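# Sort items into containers matching their sticker colors

## Task

Put every item into the container whose color is the same as the color of the sticker on that item.

## Robot and tools

Robots: four identical i2rt Big YAM arms named arm1, arm2, arm3 and arm4. Each has six revolute joints, a two-finger parallel gripper and a wrist camera (arm1_cam_wrist to arm4_cam_wrist). Four fixed room cameras also watch the scene: cam_room_a1, cam_room_a2, cam_room_b1 and cam_room_b2. A hand reaches roughly 1.0 m from its joint1 axis.

Frame: one shared scene frame in metres, origin on the floor, +z up. Quaternions are written w, x, y, z. Each foot (base_link) faces along its own +x. Foot positions: arm1 (-0.644, +1.377, +0.914) quat (+0.682, +0.007, +0.004, +0.731); arm2 (-0.655, -0.555, +0.928) quat (+0.747, +0.002, +0.000, -0.665); arm3 (+0.651, -1.332, +0.868) quat (+0.663, -0.004, -0.006, -0.748); arm4 (+0.648, +0.477, +0.879) quat (+0.687, +0.001, +0.003, +0.727). The hand point lies midway between the finger pads, about 1 cm short of the tips. Fingers extend along the hand's +z axis and open and close along its y axis. Printed hand positions get less accurate at long reach.

move: keys arm1, arm2, arm3, arm4 and cameras; no other keys are allowed. An arm left out keeps its previous command. Each arm's object may hold:
- joints: absolute targets keyed by joint1_rad ... joint6_rad (radians) and gripper_m (metres of fingertip gap). Ranges: joint1 -2.879 to 2.879 (turn about the foot, positive counter-clockwise seen from above, 0 points the arm along the foot's +x); joint2 0 to 3.141 (shoulder, 0 = upper arm pointing back, raising it goes up then forward); joint3 0 to 3.019 (elbow, 0 = folded); joint4 -1.692 to 1.57 (hand pitch, positive tips fingers up); joint5 -1.57 to 1.57 (sideways swing, positive to the arm's right); joint6 -2.094 to 2.094 (roll, positive clockwise viewed from behind); gripper_m 0 to 0.093. Joints move at different rates, so the hand can sweep a wide curve.
- target: seven numbers [x, y, z, qw, qx, qy, qz], an absolute hand pose in the scene frame, the same form as the printed hand line. The hand travels a straight line from its current hand_target toward it. With target present, joints may contain only gripper_m.
- speed: top speed of that line in m/s, 0.002 to 0.5, default 0.25; rotation is capped at twice that value in rad/s. Only valid alongside target.
All motions in one call start at once; all hand lines finish together, paced by the slowest. Hand lines take 0.5 to 10 s and a whole action at most 15 s. Each control step keeps the commanded pose within 100 mm and 20 degrees of the measured hand, and inverse kinematics favours position over orientation, so expect errors of a centimetre or more and possible overshoot in speed near full stretch. Paths ignore obstacles and other arms. cameras: list of names; omitted, null or ["all"] returns every camera, [] returns none.

wait: seconds from 0 to 10, plus optional cameras; commands nothing new and reports like an empty move. zoom_image: camera and region [x0, y0, x1, y1] in pixels from the top-left, at most 504 by 504, only for a camera included in the latest images. read_manual: returns licence text only. finished_scene: scene (integer 1 to 3, the current scene number); irreversible, call only once the goal holds with the arms idle.

Results: per robot, joint_positions, Joint velocities (rad/s, gripper m/s; "within noise" means still), joint torques (N m, sign toward larger joint values; entries 3 and 4 wrap past ±28), hand, hand_target (the pose the held joint targets imply), joint_status, hand_status and on_its_own (things the robot did by itself; "held at" is a target, not a reading). A "move:" line lists each moved arm with done or its worst status. "pictures" gives the image order. Arms under "as last shown" were not commanded and repeat earlier values. Status words: done; off_target (resting away from target, maybe still pushing); time_out (the arm keeps pushing toward a nearby target; send reported positions to relax it); not_followed, "joint command not followed" or "pose unreachable" (a safety check blocked the motion, possibly retried later); limit_stop_at_motor_heat (resend the target). MOTOR HOT warns of heating; OVER-TEMPERATURE FAULT means that arm went limp for 30 to 60 s or more.

Gripper: gripping a rigid object at full force reads up to 0.005 m narrower (some up to 0.002 m wider) than the object; closed on nothing reads 0.000 to 0.003. A target a bit under the first-contact reading grips lightly; 0.005 m below it gives full force and crushes soft items. Open well above the reading to release.

Cautions: a refused call skips the later move, wait and finished_scene calls of that reply; an invalid one does not. The scene keeps running while you think. Do not push items off the work area or to the floor, drop them, or release them while moving. Avoid collisions and hard presses between arms, including closing one gripper on another's fingers; the self-collision check can be late and ignores fingers, gripper housings and wrist cameras. Arms push hard against contacts and overheat if kept straining, stretched or loaded. Loose items may occasionally be nudged by outside disturbances.

Each tool is called as name(argument=value, ...) on one line, values as JSON.

## Session

move()

Scene clock: 0.00 s.
Joint torques (N m): no reading
Motor temperatures (°C): arm1=[21 23 27 23 21 21 21] | arm2=[23 24 26 22 22 20 23] | arm3=[24 23 24 23 24 23 23] | arm4=[22 22 24 22 24 21 24]
Heat: arm1: hottest joint3_rad 27 °C; arm2: hottest joint3_rad 26 °C; arm3: hottest joint1_rad 24 °C; arm4: hottest joint3_rad 24 °C.
Joint velocities: within noise
arm1.joint_positions: joint1_rad=-0.168 joint2_rad=+0.560 joint3_rad=+1.361 joint4_rad=-1.410 joint5_rad=+0.240 joint6_rad=+0.692 gripper_m=+0.09396
arm1.joint_status: not commanded
arm1.hand: x=-0.5745 y=+1.5715 z=+1.4388 quat_wxyz=(-0.303, +0.280, -0.837, -0.359) (m; scene frame)
arm1.hand_target: x=-0.5746 y=+1.5689 z=+1.4515 quat_wxyz=(-0.308, +0.276, -0.832, -0.370) (m; scene frame)
arm1.hand_status: not commanded
arm2.joint_positions: joint1_rad=+0.198 joint2_rad=+0.483 joint3_rad=+1.641 joint4_rad=-1.210 joint5_rad=-0.086 joint6_rad=-0.484 gripper_m=+0.09396
arm2.joint_status: not commanded
arm2.hand: x=-0.6069 y=-0.6635 z=+1.6316 quat_wxyz=(-0.468, -0.246, -0.683, +0.505) (m; scene frame)
arm2.hand_target: x=-0.6088 y=-0.6576 z=+1.6378 quat_wxyz=(-0.472, -0.244, -0.677, +0.510) (m; scene frame)
arm2.hand_status: not commanded
arm3.joint_positions: joint1_rad=+0.130 joint2_rad=+0.645 joint3_rad=+1.695 joint4_rad=-1.138 joint5_rad=+0.075 joint6_rad=+0.392 gripper_m=+0.09396
arm3.joint_status: not commanded
arm3.hand: x=+0.6386 y=-1.5165 z=+1.5921 quat_wxyz=(-0.552, -0.621, -0.389, +0.398) (m; scene frame)
arm3.hand_target: x=+0.6385 y=-1.5116 z=+1.6003 quat_wxyz=(-0.558, -0.615, -0.384, +0.402) (m; scene frame)
arm3.hand_status: not commanded
arm4.joint_positions: joint1_rad=+0.147 joint2_rad=+0.437 joint3_rad=+1.709 joint4_rad=-1.566 joint5_rad=+0.245 joint6_rad=+0.670 gripper_m=+0.09396
arm4.joint_status: not commanded
arm4.hand: x=+0.6820 y=+0.5376 z=+1.5262 quat_wxyz=(-0.292, +0.355, -0.719, -0.522) (m; scene frame)
arm4.hand_target: x=+0.6829 y=+0.5336 z=+1.5314 quat_wxyz=(-0.294, +0.352, -0.714, -0.529) (m; scene frame)
arm4.hand_status: not commanded
pictures: arm1_cam_wrist, arm2_cam_wrist, arm3_cam_wrist, arm4_cam_wrist, cam_room_a1, cam_room_a2, cam_room_b1, cam_room_b2
Images, in order (width x height): arm1_cam_wrist 672x504, arm2_cam_wrist 672x504, arm3_cam_wrist 672x504, arm4_cam_wrist 672x504, cam_room_a1 672x504, cam_room_a2 672x504, cam_room_b1 672x504, cam_room_b2 672x504.

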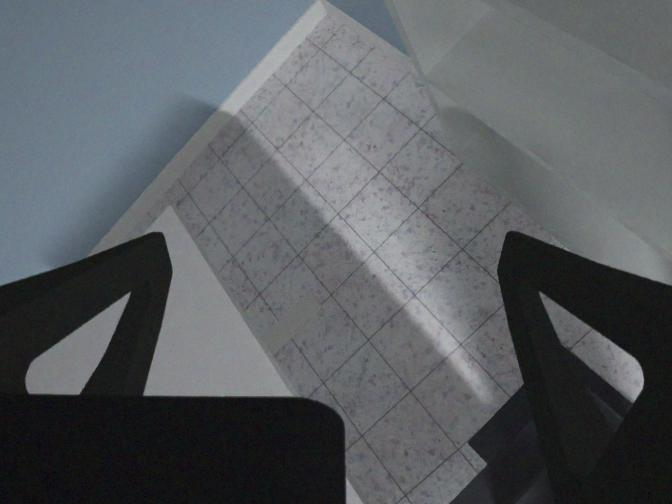

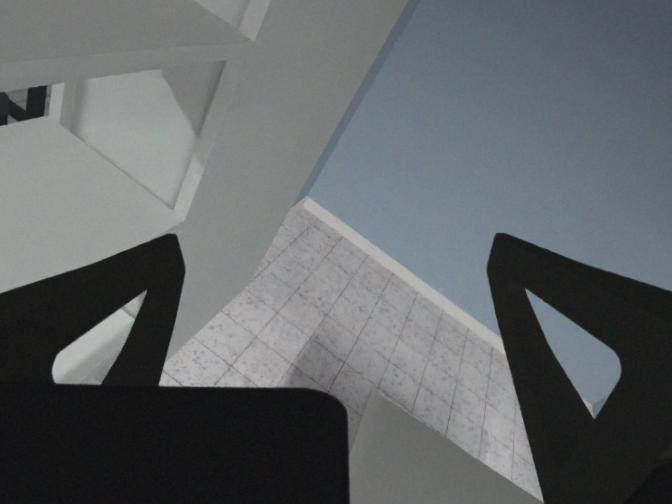

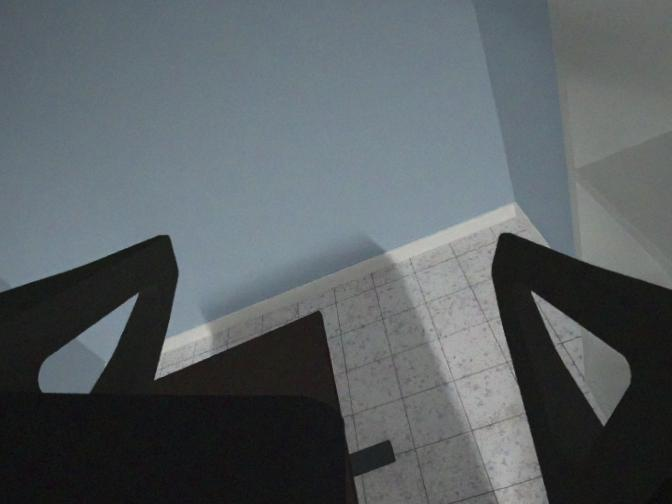

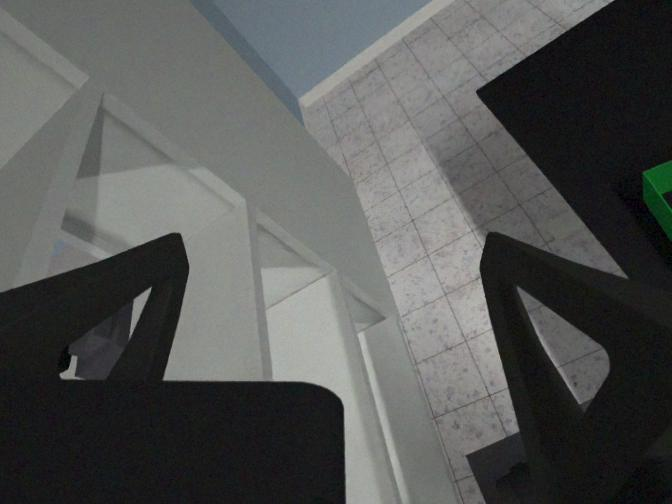

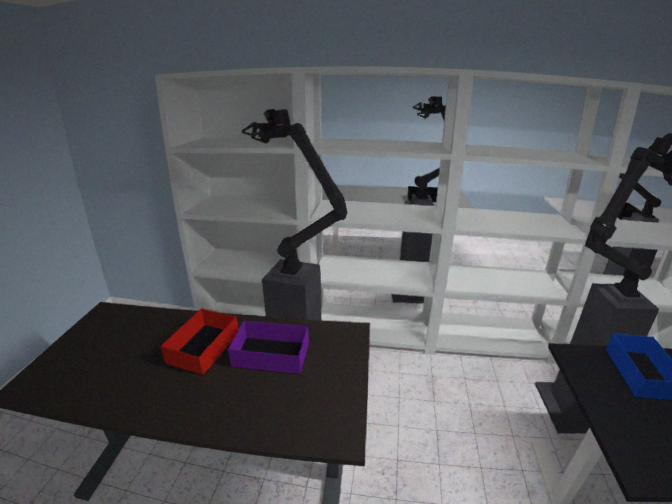

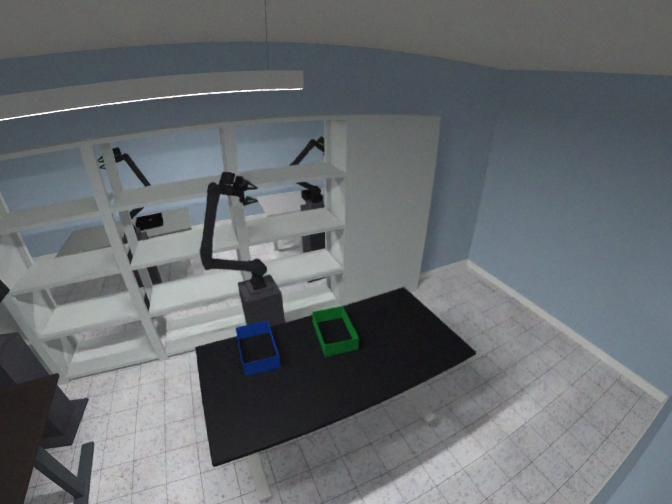

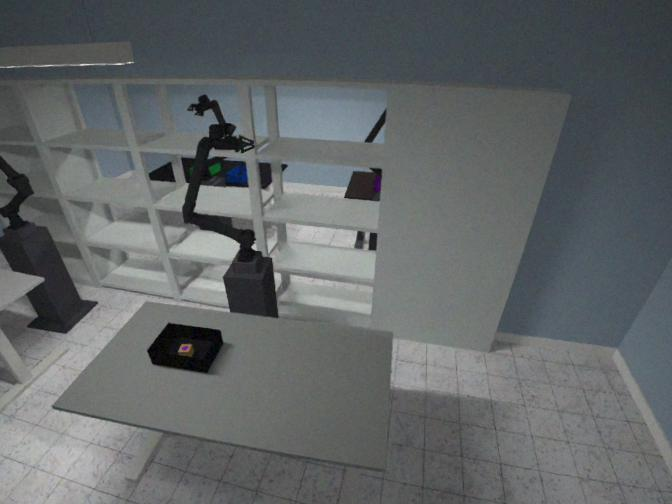

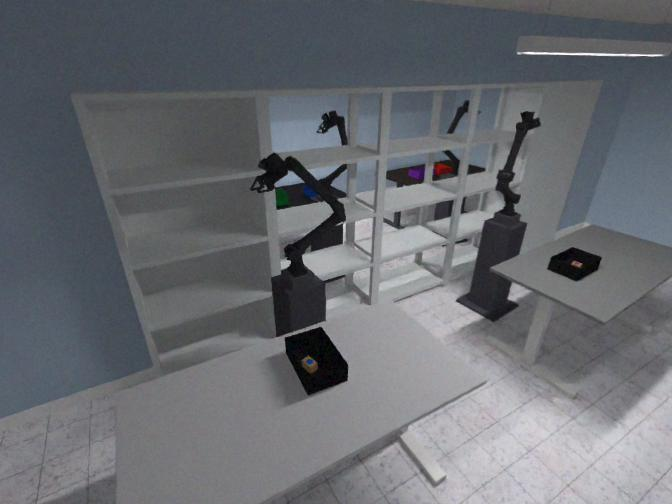

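zoom_image(camera="cam_room_b1", region=[130, 300, 250, 390])

zoom_image(camera="cam_room_b2", region=[260, 310, 380, 400])

move(arm1={"joints": {"joint1_rad": 1.55, "joint2_rad": 1.2, "joint3_rad": 1.15, "joint4_rad": -1.2, "joint5_rad": 0, "joint6_rad": 0}}, arm2={"joints": {"joint1_rad": -1.7, "joint2_rad": 1.2, "joint3_rad": 1.15, "joint4_rad": -1.2, "joint5_rad": 0, "joint6_rad": 0}}, arm3={"joints": {"joint1_rad": 1.6, "joint2_rad": 1.05, "joint3_rad": 1.1, "joint4_rad": -1.05, "joint5_rad": 0, "joint6_rad": 0}}, arm4={"joints": {"joint1_rad": -1.5, "joint2_rad": 1.05, "joint3_rad": 1.1, "joint4_rad": -1.05, "joint5_rad": 0, "joint6_rad": 0}}, cameras=["arm1_cam_wrist", "arm2_cam_wrist", "arm3_cam_wrist", "arm4_cam_wrist"])

Scaled by 4.200.

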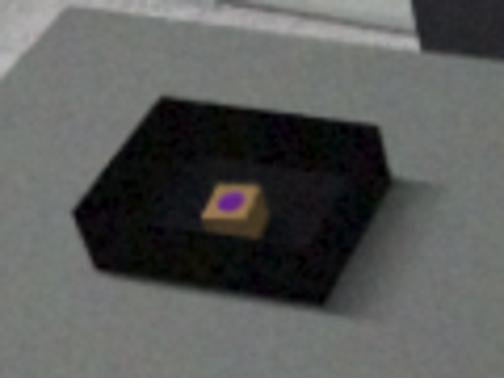

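Scaled by 4.200.

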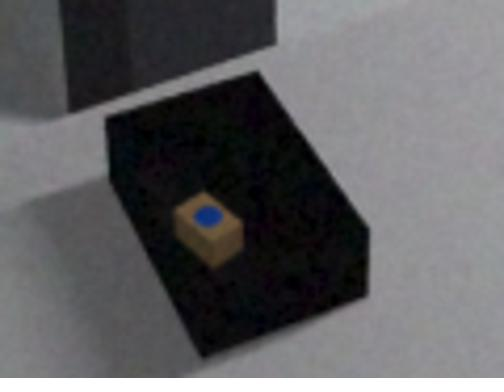

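Scene clock: 7.93 s.
Joint torques (N m): arm1=[-2.08 -7.71 12.64 1.14 0.09 -0.04] | arm2=[1.03 -11.52 12.51 1.31 -0.04 0.19] | arm3=[1.67 -6.53 10.29 1.01 0.12 -0.12] | arm4=[1.03 -7.59 11.59 1.26 0.07 -0.1]
Motor temperatures (°C): arm1=[21 23 28 23 21 21 21] | arm2=[23 24 26 22 22 20 23] | arm3=[24 23 25 23 24 23 23] | arm4=[22 22 25 22 24 21 24]
Heat: arm1: hottest joint3_rad 28 °C; arm2: hottest joint3_rad 26 °C; arm3: hottest joint3_rad 25 °C; arm4: hottest joint3_rad 25 °C.
move: arm1 done; arm2 done; arm3 done; arm4 done
Joint velocities: within noise
arm1.joint_positions: joint1_rad=+1.551 joint2_rad=+1.217 joint3_rad=+1.134 joint4_rad=-1.207 joint5_rad=-0.002 joint6_rad=+0.007 gripper_m=+0.09399
arm1.joint_status: all done
arm1.hand: x=-1.0425 y=+1.3571 z=+1.1617 quat_wxyz=(+0.003, +0.989, +0.021, -0.148) (m; scene frame)
arm1.hand_target: x=-1.0462 y=+1.3574 z=+1.1760 quat_wxyz=(+0.002, +0.986, +0.024, -0.167) (m; scene frame)
arm1.hand_status: not commanded
arm2.joint_positions: joint1_rad=-1.703 joint2_rad=+1.213 joint3_rad=+1.133 joint4_rad=-1.200 joint5_rad=+0.001 joint6_rad=-0.013 gripper_m=+0.09398
arm2.joint_status: all done
arm2.hand: x=-1.0595 y=-0.5492 z=+1.1702 quat_wxyz=(+0.004, -0.990, +0.001, +0.144) (m; scene frame)
arm2.hand_target: x=-1.0625 y=-0.5506 z=+1.1831 quat_wxyz=(+0.003, -0.987, +0.006, +0.159) (m; scene frame)
arm2.hand_status: not commanded
arm3.joint_positions: joint1_rad=+1.594 joint2_rad=+1.042 joint3_rad=+1.090 joint4_rad=-1.048 joint5_rad=-0.003 joint6_rad=+0.007 gripper_m=+0.09398
arm3.joint_status: all done
arm3.hand: x=+1.0525 y=-1.3668 z=+1.1718 quat_wxyz=(-0.282, -0.048, -0.958, +0.018) (m; scene frame)
arm3.hand_target: x=+1.0556 y=-1.3651 z=+1.1735 quat_wxyz=(-0.282, -0.042, -0.958, +0.019) (m; scene frame)
arm3.hand_status: not commanded
arm4.joint_positions: joint1_rad=-1.503 joint2_rad=+1.051 joint3_rad=+1.065 joint4_rad=-1.061 joint5_rad=+0.000 joint6_rad=+0.014 gripper_m=+0.09398
arm4.joint_status: all done
arm4.hand: x=+1.0439 y=+0.5272 z=+1.1624 quat_wxyz=(-0.256, +0.054, -0.965, -0.016) (m; scene frame)
arm4.hand_target: x=+1.0527 y=+0.5295 z=+1.1820 quat_wxyz=(-0.279, +0.061, -0.958, -0.016) (m; scene frame)
arm4.hand_status: not commanded
pictures: arm1_cam_wrist, arm2_cam_wrist, arm3_cam_wrist, arm4_cam_wrist
Images, in order (width x height): arm1_cam_wrist 672x504, arm2_cam_wrist 672x504, arm3_cam_wrist 672x504, arm4_cam_wrist 672x504.

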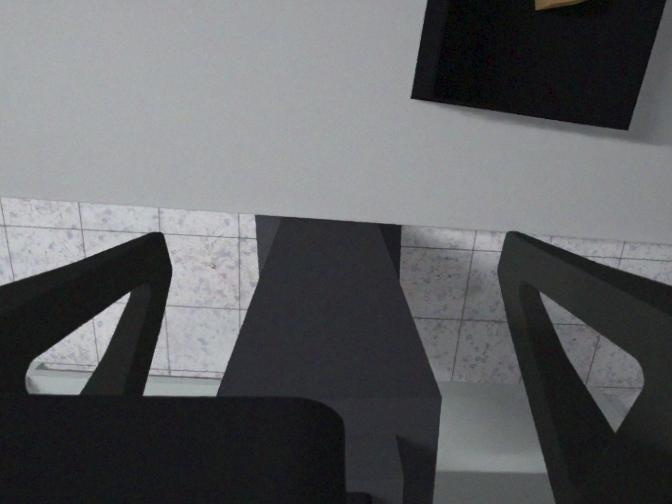

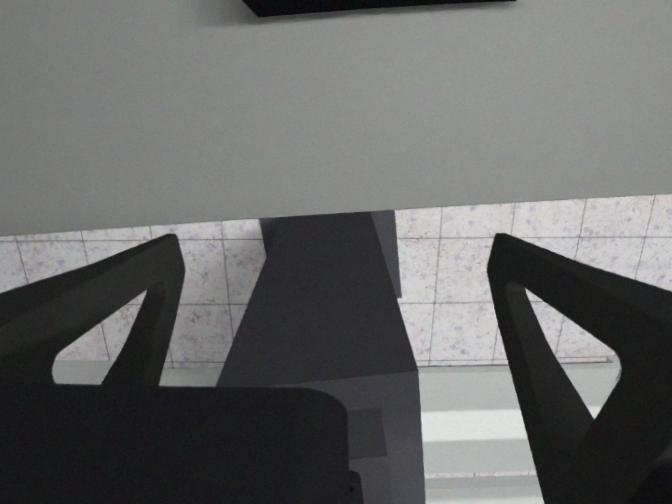

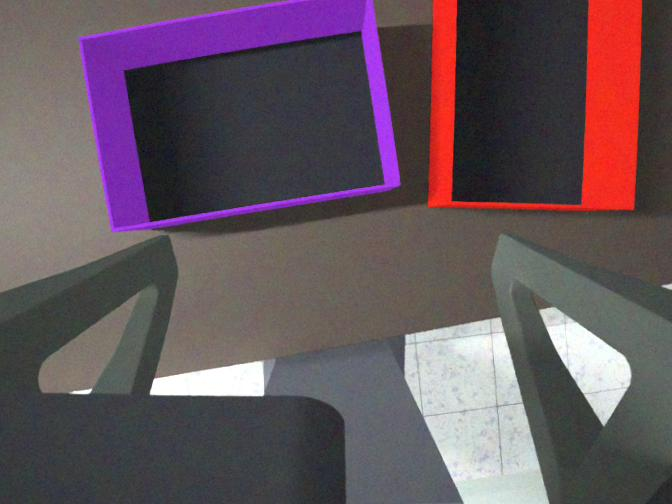

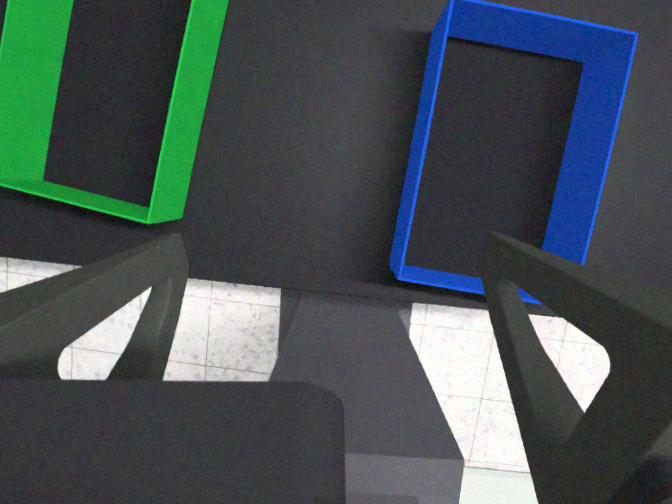

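move(arm1={"target": [-1.13, 1.53, 1.10, 0.0385, -0.9591, 0.1604, 0.2302]}, arm2={"target": [-1.16, -0.50, 1.10, 0.0122, -0.9710, 0.0509, 0.2331]}, arm3={"joints": {"joint1_rad": -1.97, "joint2_rad": 0.4, "joint3_rad": 0.9, "joint4_rad": -0.7}}, arm4={"joints": {"joint1_rad": 0.91, "joint2_rad": 0.4, "joint3_rad": 0.9, "joint4_rad": -0.7}}, cameras=["arm1_cam_wrist", "arm2_cam_wrist", "arm3_cam_wrist", "arm4_cam_wrist"])

Scene clock: 29.97 s.
Joint torques (N m): arm1=[-1.73 -9.88 12.92 1.66 0.06 0.11] | arm2=[0.09 -12.4 9.95 2.44 -0.18 0.15] | arm3=[0.5 2.08 9.44 2.29 -0.02 -0.11] | arm4=[0.85 2.96 9.57 2.14 0.14 -0.07]
Motor temperatures (°C): arm1=[21 24 30 23 21 21 21] | arm2=[23 24 29 22 22 20 23] | arm3=[24 23 27 23 24 23 23] | arm4=[22 22 29 22 24 21 24]
Heat: arm1: hottest joint3_rad 30 °C; arm2: hottest joint3_rad 29 °C; arm3: hottest joint3_rad 27 °C; arm4: hottest joint3_rad 29 °C.
move: arm1 off_target; arm2 done; arm3 done; arm4 done
Joint velocities: within noise
arm1.joint_positions: joint1_rad=+1.204 joint2_rad=+1.442 joint3_rad=+1.110 joint4_rad=-0.825 joint5_rad=+0.017 joint6_rad=+0.022 gripper_m=+0.09399
arm1.joint_status: not commanded
arm1.hand: x=-1.1186 y=+1.5271 z=+1.0871 quat_wxyz=(-0.037, +0.964, -0.158, -0.210) (m; scene frame)
arm1.hand_target: x=-1.1296 y=+1.5298 z=+1.1002 quat_wxyz=(-0.038, +0.959, -0.160, -0.230) (m; scene frame)
arm1.hand_status: off_target (0.017 m and 2.4 deg from the pose sent, 0.203 m and 23.6 deg at the start)
arm2.joint_positions: joint1_rad=-1.792 joint2_rad=+1.411 joint3_rad=+1.107 joint4_rad=-0.788 joint5_rad=-0.002 joint6_rad=-0.013 gripper_m=+0.09398
arm2.joint_status: not commanded
arm2.hand: x=-1.1592 y=-0.5030 z=+1.1099 quat_wxyz=(+0.014, -0.971, +0.044, +0.236) (m; scene frame)
arm2.hand_target: x=-1.1598 y=-0.5001 z=+1.1001 quat_wxyz=(+0.012, -0.971, +0.051, +0.233) (m; scene frame)
arm2.hand_status: done (0.010 m and 0.9 deg from the pose sent, 0.132 m and 11.9 deg at the start)
arm3.joint_positions: joint1_rad=-1.959 joint2_rad=+0.397 joint3_rad=+0.897 joint4_rad=-0.711 joint5_rad=+0.001 joint6_rad=+0.005 gripper_m=+0.09402
arm3.joint_status: all done
arm3.hand: x=+0.4108 y=-1.1908 z=+1.3364 quat_wxyz=(+0.152, -0.754, +0.202, +0.607) (m; scene frame)
arm3.hand_target: x=+0.4112 y=-1.1877 z=+1.3399 quat_wxyz=(+0.158, -0.750, +0.203, +0.610) (m; scene frame)
arm3.hand_status: not commanded
arm4.joint_positions: joint1_rad=+0.908 joint2_rad=+0.392 joint3_rad=+0.886 joint4_rad=-0.715 joint5_rad=-0.002 joint6_rad=+0.013 gripper_m=+0.09401
arm4.joint_status: all done
arm4.hand: x=+0.4250 y=+0.6353 z=+1.3451 quat_wxyz=(-0.180, +0.742, -0.239, -0.599) (m; scene frame)
arm4.hand_target: x=+0.4234 y=+0.6360 z=+1.3543 quat_wxyz=(-0.186, +0.738, -0.232, -0.606) (m; scene frame)
arm4.hand_status: not commanded
pictures: arm1_cam_wrist, arm2_cam_wrist, arm3_cam_wrist, arm4_cam_wrist
Images, in order (width x height): arm1_cam_wrist 672x504, arm2_cam_wrist 672x504, arm3_cam_wrist 672x504, arm4_cam_wrist 672x504.

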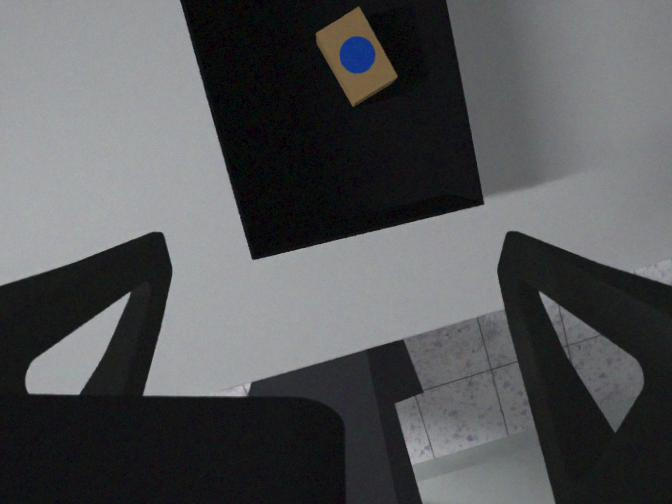

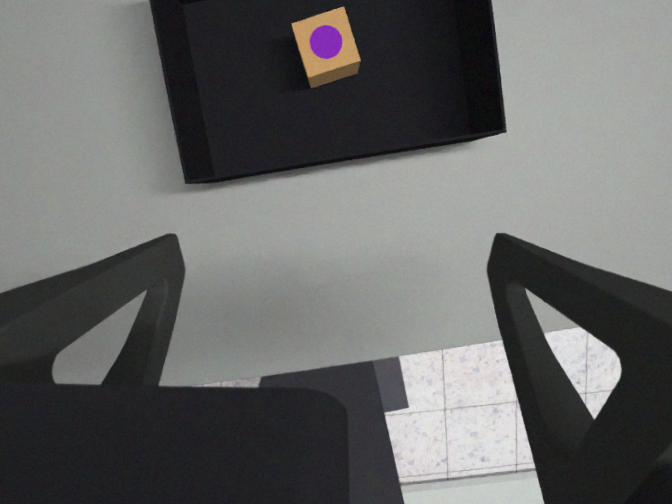

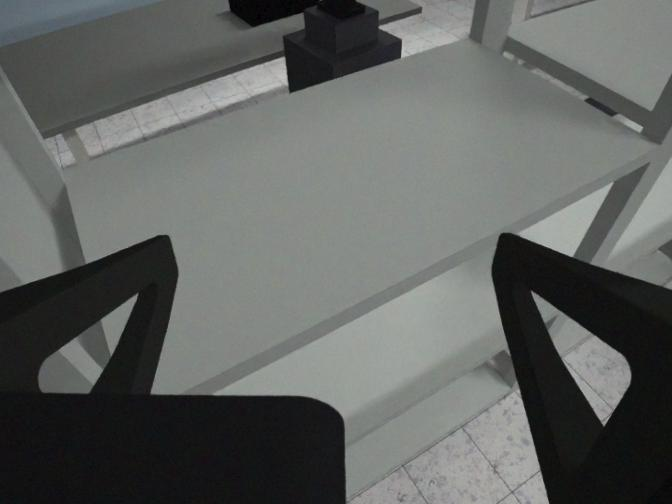

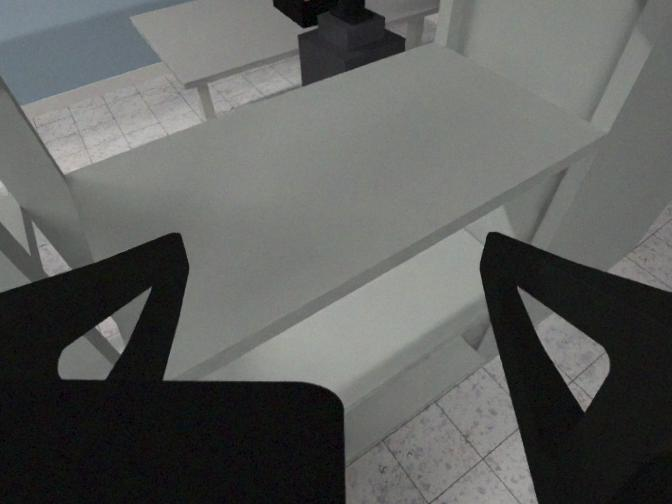

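move(arm1={"target": [-1.1815, 1.5908, 0.90, -0.0159, -0.9807, -0.0901, 0.1729]}, arm2={"target": [-1.268, -0.489, 0.89, -0.0162, -0.9805, -0.0918, 0.1728]}, cameras=["arm1_cam_wrist", "arm2_cam_wrist"])

Scene clock: 65.60 s.
Joint torques (N m): arm1=[-2.37 -14.27 12.55 1.17 -0.25 -0.07] | arm2=[-0.09 -19.02 12.29 1.77 -0.31 -0.08] | arm3=[0.56 2.08 9.37 2.3 -0.03 -0.12] | arm4=[1.2 2.67 9.69 2 0.11 -0.04]
Motor temperatures (°C): arm1=[21 24 34 23 21 21 21] | arm2=[23 25 31 22 22 20 23] | arm3=[24 23 28 23 24 23 23] | arm4=[22 22 34 22 24 21 24]
Heat: arm1: hottest joint3_rad 34 °C; arm2: hottest joint3_rad 31 °C; arm3: hottest joint3_rad 28 °C; arm4: hottest joint3_rad 34 °C.
move: arm1 off_target; arm2 off_target
Joint velocities: within noise
arm1.joint_positions: joint1_rad=+1.074 joint2_rad=+1.937 joint3_rad=+1.179 joint4_rad=-0.602 joint5_rad=-0.193 joint6_rad=-0.582 gripper_m=+0.09399
arm1.joint_status: not commanded
arm1.hand: x=-1.1576 y=+1.5758 z=+0.8827 quat_wxyz=(+0.031, +0.985, +0.087, -0.146) (m; scene frame)
arm1.hand_target: x=-1.1801 y=+1.5903 z=+0.9010 quat_wxyz=(+0.016, +0.981, +0.090, -0.173) (m; scene frame)
arm1.hand_status: off_target (0.033 m and 3.6 deg from the pose sent, 0.207 m and 29.5 deg at the start)
arm2.joint_positions: joint1_rad=-1.817 joint2_rad=+1.998 joint3_rad=+1.256 joint4_rad=-0.538 joint5_rad=-0.108 joint6_rad=-0.290 gripper_m=+0.09398
arm2.joint_status: not commanded
arm2.hand: x=-1.2445 y=-0.4971 z=+0.8814 quat_wxyz=(-0.021, -0.984, -0.088, +0.151) (m; scene frame)
arm2.hand_target: x=-1.2669 y=-0.4889 z=+0.8908 quat_wxyz=(-0.016, -0.981, -0.092, +0.173) (m; scene frame)
arm2.hand_status: off_target (0.026 m and 2.6 deg from the pose sent, 0.246 m and 17.6 deg at the start)
arm3, arm4: as last shown
pictures: arm1_cam_wrist, arm2_cam_wrist
Images, in order (width x height): arm1_cam_wrist 672x504, arm2_cam_wrist 672x504.

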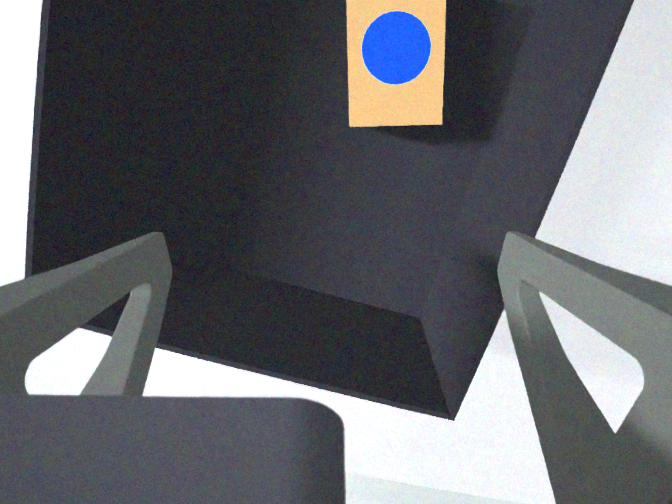

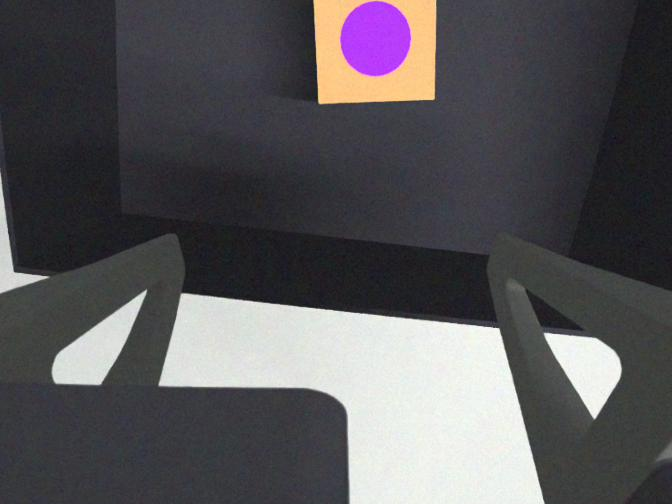

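move(arm1={"target": [-1.2417, 1.594, 0.775, -0.0159, -0.9807, -0.0901, 0.1729], "speed": 0.15}, arm2={"target": [-1.333, -0.489, 0.775, -0.0162, -0.9805, -0.0918, 0.1728], "speed": 0.15}, cameras=["arm1_cam_wrist", "arm2_cam_wrist"])

Scene clock: 93.47 s.
Joint torques (N m): arm1=[-1.85 -16.03 10.97 1.46 -0.03 0.12] | arm2=[1.08 -21.42 11.56 1.89 -0.11 0.05] | arm3=[0.73 2.2 9.42 2.33 -0.02 -0.11] | arm4=[0.91 2.84 9.7 2.13 0.16 -0.06]
Motor temperatures (°C): arm1=[21 25 33 23 21 21 21] | arm2=[23 26 31 22 22 20 23] | arm3=[24 23 29 23 24 23 23] | arm4=[22 22 35 22 24 21 24]
Heat: arm1: hottest joint3_rad 33 °C; arm2: hottest joint3_rad 31 °C; arm3: hottest joint3_rad 29 °C; arm4: hottest joint3_rad 35 °C.
move: arm1 off_target; arm2 off_target
Joint velocities: within noise
arm1.joint_positions: joint1_rad=+1.108 joint2_rad=+2.256 joint3_rad=+1.362 joint4_rad=-0.440 joint5_rad=-0.189 joint6_rad=-0.562 gripper_m=+0.09399
arm1.joint_status: not commanded
arm1.hand: x=-1.2216 y=+1.5822 z=+0.7702 quat_wxyz=(+0.027, +0.983, +0.095, -0.155) (m; scene frame)
arm1.hand_target: x=-1.2407 y=+1.5937 z=+0.7757 quat_wxyz=(+0.016, +0.981, +0.090, -0.173) (m; scene frame)
arm1.hand_status: off_target (0.024 m and 2.5 deg from the pose sent, 0.138 m and 3.6 deg at the start)
arm2.joint_positions: joint1_rad=-1.817 joint2_rad=+2.316 joint3_rad=+1.494 joint4_rad=-0.446 joint5_rad=-0.108 joint6_rad=-0.291 gripper_m=+0.09398
arm2.joint_status: not commanded
arm2.hand: x=-1.3133 y=-0.4878 z=+0.7765 quat_wxyz=(-0.019, -0.983, -0.088, +0.158) (m; scene frame)
arm2.hand_target: x=-1.3321 y=-0.4890 z=+0.7757 quat_wxyz=(-0.016, -0.981, -0.092, +0.173) (m; scene frame)
arm2.hand_status: off_target (0.020 m and 1.9 deg from the pose sent, 0.139 m and 2.6 deg at the start)
arm3, arm4: as last shown
pictures: arm1_cam_wrist, arm2_cam_wrist
Images, in order (width x height): arm1_cam_wrist 672x504, arm2_cam_wrist 672x504.

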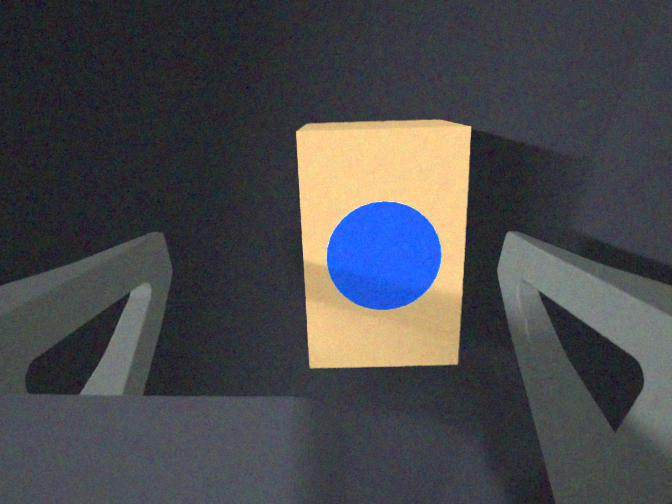

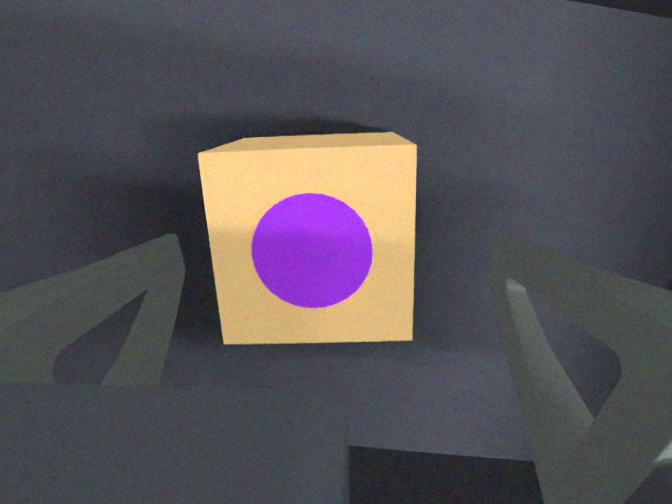

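move(arm1={"target": [-1.2431, 1.607, 0.755, -0.0159, -0.9807, -0.0901, 0.1729], "speed": 0.12}, arm2={"target": [-1.340, -0.495, 0.754, -0.0162, -0.9805, -0.0918, 0.1728], "speed": 0.12}, cameras=["arm1_cam_wrist", "arm2_cam_wrist"])

Scene clock: 103.50 s.
Joint torques (N m): arm1=[-3.9 -16.56 10.93 1.42 -0.12 -0.03] | arm2=[1.32 -21.36 11.44 2 0.02 0.16] | arm3=[0.44 2.08 9.39 2.3 -0.01 -0.11] | arm4=[1.03 2.67 9.62 1.94 0.15 -0.06]
Motor temperatures (°C): arm1=[21 26 34 23 21 21 21] | arm2=[23 26 33 22 22 20 23] | arm3=[24 23 29 23 24 23 23] | arm4=[22 22 36 22 24 21 24]
Heat: arm1: hottest joint3_rad 34 °C; arm2: hottest joint3_rad 33 °C; arm3: hottest joint3_rad 29 °C; arm4: hottest joint3_rad 36 °C.
move: arm1 off_target; arm2 off_target
Joint velocities: within noise
arm1.joint_positions: joint1_rad=+1.106 joint2_rad=+2.308 joint3_rad=+1.388 joint4_rad=-0.425 joint5_rad=-0.191 joint6_rad=-0.565 gripper_m=+0.09399
arm1.joint_status: not commanded
arm1.hand: x=-1.2237 y=+1.5843 z=+0.7483 quat_wxyz=(+0.030, +0.984, +0.094, -0.151) (m; scene frame)
arm1.hand_target: x=-1.2417 y=+1.6068 z=+0.7561 quat_wxyz=(+0.015, +0.981, +0.090, -0.173) (m; scene frame)
arm1.hand_status: off_target (0.031 m and 3.1 deg from the pose sent, 0.036 m and 2.5 deg at the start)
arm2.joint_positions: joint1_rad=-1.810 joint2_rad=+2.363 joint3_rad=+1.527 joint4_rad=-0.429 joint5_rad=-0.108 joint6_rad=-0.291 gripper_m=+0.09398
arm2.joint_status: not commanded
arm2.hand: x=-1.3209 y=-0.4914 z=+0.7582 quat_wxyz=(-0.020, -0.983, -0.092, +0.159) (m; scene frame)
arm2.hand_target: x=-1.3390 y=-0.4952 z=+0.7548 quat_wxyz=(-0.016, -0.980, -0.092, +0.173) (m; scene frame)
arm2.hand_status: off_target (0.020 m and 1.7 deg from the pose sent, 0.036 m and 1.9 deg at the start)
arm3, arm4: as last shown
pictures: arm1_cam_wrist, arm2_cam_wrist
Images, in order (width x height): arm1_cam_wrist 672x504, arm2_cam_wrist 672x504.

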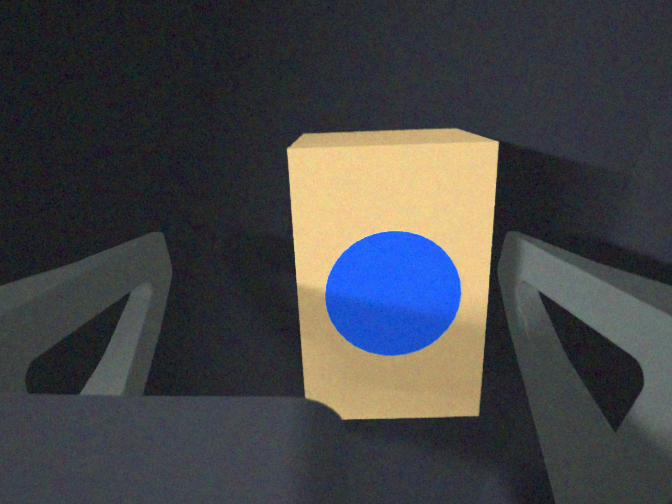

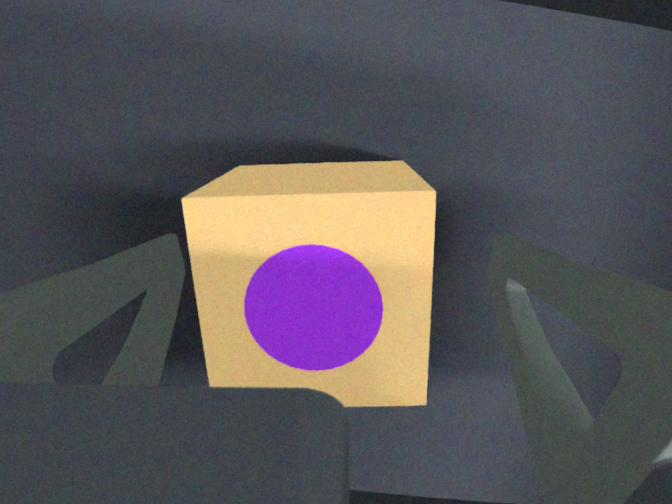

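move(arm1={"joints": {"joint1_rad": 1.046}}, arm2={"joints": {"gripper_m": 0.045}}, cameras=["arm1_cam_wrist", "arm2_cam_wrist"])

Scene clock: 109.77 s.
Joint torques (N m): arm1=[-1.85 -16.73 10.86 1.4 -0.07 -0.05] | arm2=[1.55 -21.36 11.38 1.99 -0.08 0.17] | arm3=[0.44 2.2 9.43 2.32 -0.02 -0.11] | arm4=[0.56 2.61 9.74 2 0.16 -0.1]
Motor temperatures (°C): arm1=[21 26 34 23 21 21 21] | arm2=[23 26 33 22 22 20 23] | arm3=[24 23 29 23 24 23 23] | arm4=[22 22 36 22 24 21 24]
Heat: arm1: hottest joint3_rad 34 °C; arm2: hottest joint3_rad 33 °C; arm3: hottest joint3_rad 29 °C; arm4: hottest joint3_rad 36 °C.
move: arm1 done; arm2 off_target
Joint velocities: within noise
arm1.joint_positions: joint1_rad=+1.053 joint2_rad=+2.308 joint3_rad=+1.389 joint4_rad=-0.425 joint5_rad=-0.192 joint6_rad=-0.566 gripper_m=+0.09399
arm1.joint_status: all done
arm1.hand: x=-1.2127 y=+1.6149 z=+0.7487 quat_wxyz=(+0.027, +0.986, +0.069, -0.152) (m; scene frame)
arm1.hand_target: x=-1.2324 y=+1.6296 z=+0.7560 quat_wxyz=(+0.012, +0.982, +0.071, -0.173) (m; scene frame)
arm1.hand_status: not commanded
arm2.joint_positions: joint1_rad=-1.810 joint2_rad=+2.363 joint3_rad=+1.528 joint4_rad=-0.429 joint5_rad=-0.106 joint6_rad=-0.291 gripper_m=+0.05276
arm2.joint_status: gripper_m off_target (ended at +0.05279, target +0.04500)
arm2.hand: x=-1.3213 y=-0.4909 z=+0.7585 quat_wxyz=(-0.018, -0.983, -0.092, +0.159) (m; scene frame)
arm2.hand_target: x=-1.3391 y=-0.4951 z=+0.7548 quat_wxyz=(-0.016, -0.980, -0.092, +0.173) (m; scene frame)
arm2.hand_status: not commanded
arm3, arm4: as last shown
pictures: arm1_cam_wrist, arm2_cam_wrist
Images, in order (width x height): arm1_cam_wrist 672x504, arm2_cam_wrist 672x504.

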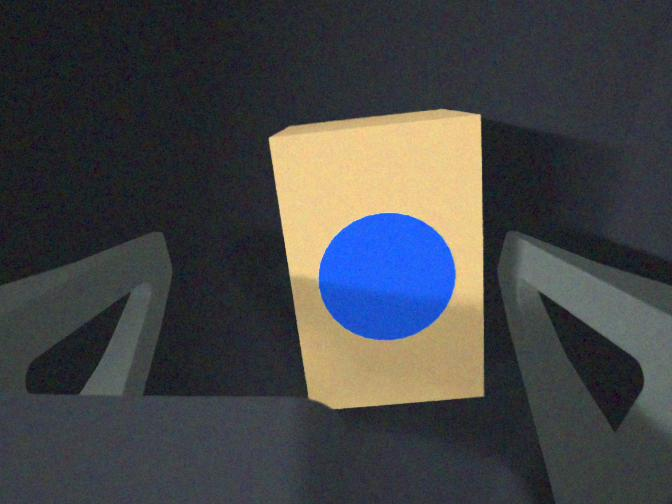

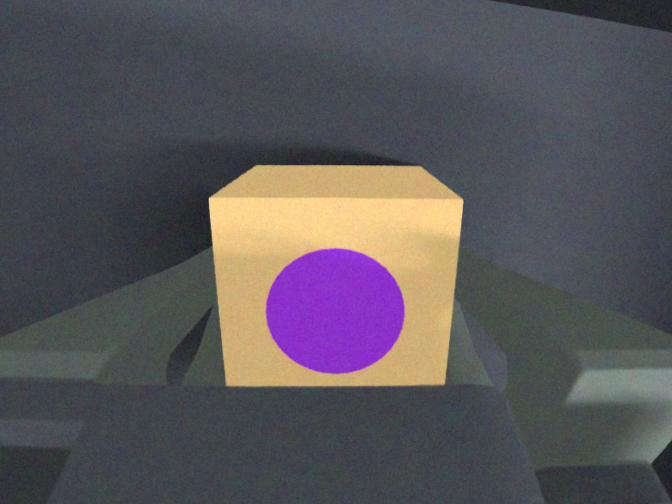

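move(cameras=["cam_room_b2", "arm1_cam_wrist"])

zoom_image(camera="cam_room_b2", region=[260, 300, 380, 400])

Scene clock: 119.60 s.
Joint torques (N m): arm1=[-2.49 -17.08 10.93 1.43 -0.06 -0.05] | arm2=[1.49 -21.42 11.4 1.98 -0.08 0.16] | arm3=[0.5 2.08 9.39 2.33 -0.03 -0.11] | arm4=[1.03 2.43 9.57 2.11 0.14 -0.09]
Motor temperatures (°C): arm1=[21 26 34 23 21 21 21] | arm2=[23 27 34 22 22 20 23] | arm3=[24 23 29 23 24 23 23] | arm4=[22 22 36 22 24 21 24]
Heat: arm1: hottest joint3_rad 34 °C; arm2: hottest joint3_rad 34 °C; arm3: hottest joint3_rad 29 °C; arm4: hottest joint3_rad 36 °C.
Joint velocities: within noise
arm1.joint_positions: joint1_rad=+1.053 joint2_rad=+2.308 joint3_rad=+1.389 joint4_rad=-0.425 joint5_rad=-0.192 joint6_rad=-0.566 gripper_m=+0.09399
arm1.joint_status: all done
arm1.hand: x=-1.2127 y=+1.6149 z=+0.7487 quat_wxyz=(+0.027, +0.986, +0.069, -0.152) (m; scene frame)
arm1.hand_target: x=-1.2324 y=+1.6296 z=+0.7560 quat_wxyz=(+0.012, +0.982, +0.071, -0.173) (m; scene frame)
arm1.hand_status: not commanded
arm2.joint_positions: joint1_rad=-1.810 joint2_rad=+2.363 joint3_rad=+1.528 joint4_rad=-0.429 joint5_rad=-0.106 joint6_rad=-0.291 gripper_m=+0.05276
arm2.joint_status: gripper_m off_target (ended at +0.05279, target +0.04500)
arm2.hand: x=-1.3213 y=-0.4909 z=+0.7585 quat_wxyz=(-0.018, -0.983, -0.092, +0.159) (m; scene frame)
arm2.hand_target: x=-1.3391 y=-0.4951 z=+0.7548 quat_wxyz=(-0.016, -0.980, -0.092, +0.173) (m; scene frame)
arm2.hand_status: not commanded
arm3.joint_positions: joint1_rad=-1.959 joint2_rad=+0.397 joint3_rad=+0.897 joint4_rad=-0.711 joint5_rad=+0.001 joint6_rad=+0.005 gripper_m=+0.09402
arm3.joint_status: not commanded
arm3.hand: x=+0.4108 y=-1.1908 z=+1.3364 quat_wxyz=(+0.152, -0.754, +0.202, +0.607) (m; scene frame)
arm3.hand_target: x=+0.4112 y=-1.1877 z=+1.3399 quat_wxyz=(+0.158, -0.750, +0.203, +0.610) (m; scene frame)
arm3.hand_status: not commanded
arm4.joint_positions: joint1_rad=+0.908 joint2_rad=+0.392 joint3_rad=+0.886 joint4_rad=-0.715 joint5_rad=-0.002 joint6_rad=+0.013 gripper_m=+0.09401
arm4.joint_status: not commanded
arm4.hand: x=+0.4250 y=+0.6353 z=+1.3451 quat_wxyz=(-0.180, +0.742, -0.239, -0.599) (m; scene frame)
arm4.hand_target: x=+0.4234 y=+0.6360 z=+1.3543 quat_wxyz=(-0.186, +0.738, -0.232, -0.606) (m; scene frame)
arm4.hand_status: not commanded
pictures: arm1_cam_wrist, cam_room_b2
Images, in order (width x height): arm1_cam_wrist 672x504, cam_room_b2 672x504.

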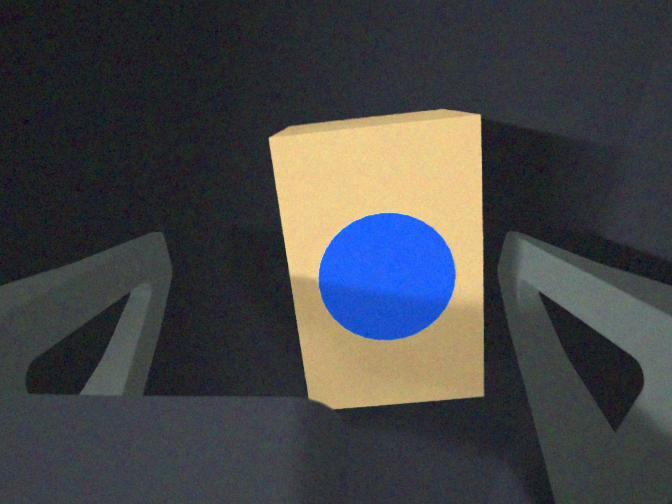

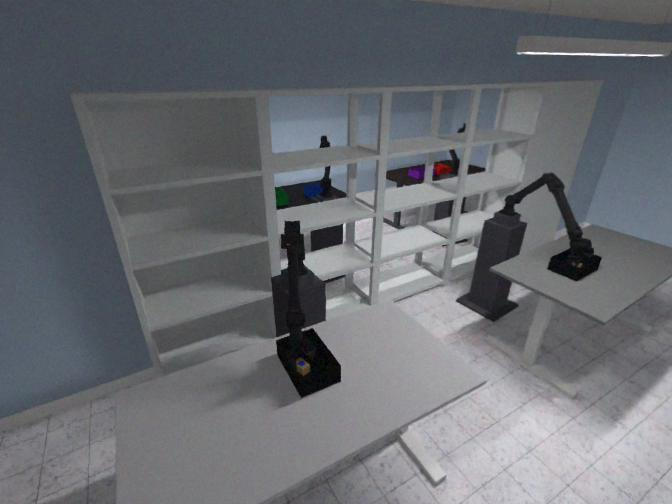

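Scaled by 4.200.

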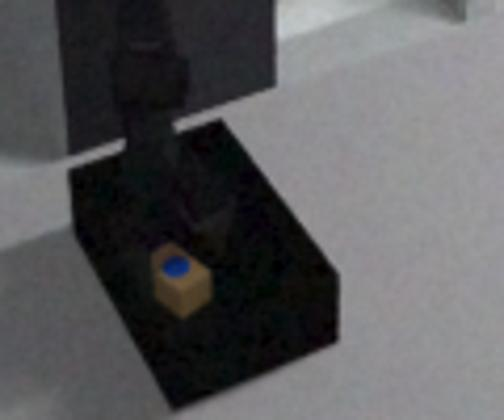

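move(arm1={"joints": {"gripper_m": 0.036}}, arm2={"target": [-1.29, -0.485, 0.96, -0.0162, -0.9805, -0.0918, 0.1728], "speed": 0.2}, cameras=["arm1_cam_wrist", "arm2_cam_wrist"])

Scene clock: 130.73 s.
Joint torques (N m): arm1=[-2.49 -16.56 10.95 1.36 -0.11 -0.04] | arm2=[-0.09 -21.6 8.98 0.91 -0.32 -0.08] | arm3=[0.56 2.2 9.39 2.32 -0.02 -0.11] | arm4=[1.03 2.9 9.65 1.95 0.14 -0.1]
Motor temperatures (°C): arm1=[21 27 35 23 21 21 21] | arm2=[23 27 34 22 22 20 24] | arm3=[24 23 29 23 24 23 23] | arm4=[22 22 36 22 24 21 24]
Heat: arm1: hottest joint3_rad 35 °C; arm2: hottest joint3_rad 34 °C; arm3: hottest joint3_rad 29 °C; arm4: hottest joint3_rad 36 °C.
move: arm1 off_target; arm2 done
Joint velocities: within noise
arm1.joint_positions: joint1_rad=+1.053 joint2_rad=+2.308 joint3_rad=+1.390 joint4_rad=-0.424 joint5_rad=-0.190 joint6_rad=-0.566 gripper_m=+0.04382
arm1.joint_status: gripper_m off_target (ended at +0.04385, target +0.03600)
arm1.hand: x=-1.2132 y=+1.6154 z=+0.7489 quat_wxyz=(+0.025, +0.986, +0.069, -0.153) (m; scene frame)
arm1.hand_target: x=-1.2324 y=+1.6296 z=+0.7560 quat_wxyz=(+0.013, +0.982, +0.071, -0.173) (m; scene frame)
arm1.hand_status: not commanded
arm2.joint_positions: joint1_rad=-1.819 joint2_rad=+1.961 joint3_rad=+1.443 joint4_rad=-0.701 joint5_rad=-0.109 joint6_rad=-0.292 gripper_m=+0.05276
arm2.joint_status: not commanded
arm2.hand: x=-1.2970 y=-0.4893 z=+0.9632 quat_wxyz=(-0.014, -0.979, -0.089, +0.181) (m; scene frame)
arm2.hand_target: x=-1.2900 y=-0.4852 z=+0.9599 quat_wxyz=(-0.016, -0.981, -0.092, +0.173) (m; scene frame)
arm2.hand_status: done (0.009 m and 1.1 deg from the pose sent, 0.204 m and 1.6 deg at the start)
arm3, arm4: as last shown
pictures: arm1_cam_wrist, arm2_cam_wrist
Images, in order (width x height): arm1_cam_wrist 672x504, arm2_cam_wrist 672x504.

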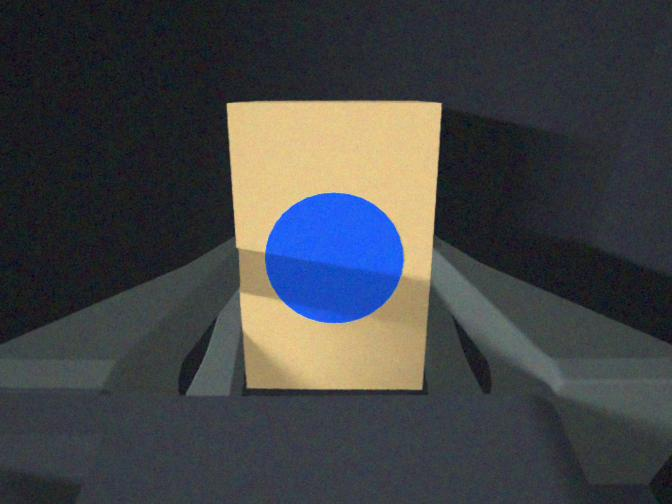

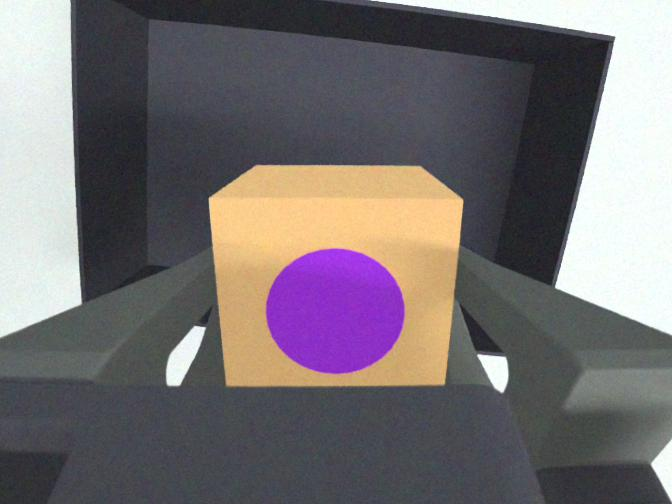

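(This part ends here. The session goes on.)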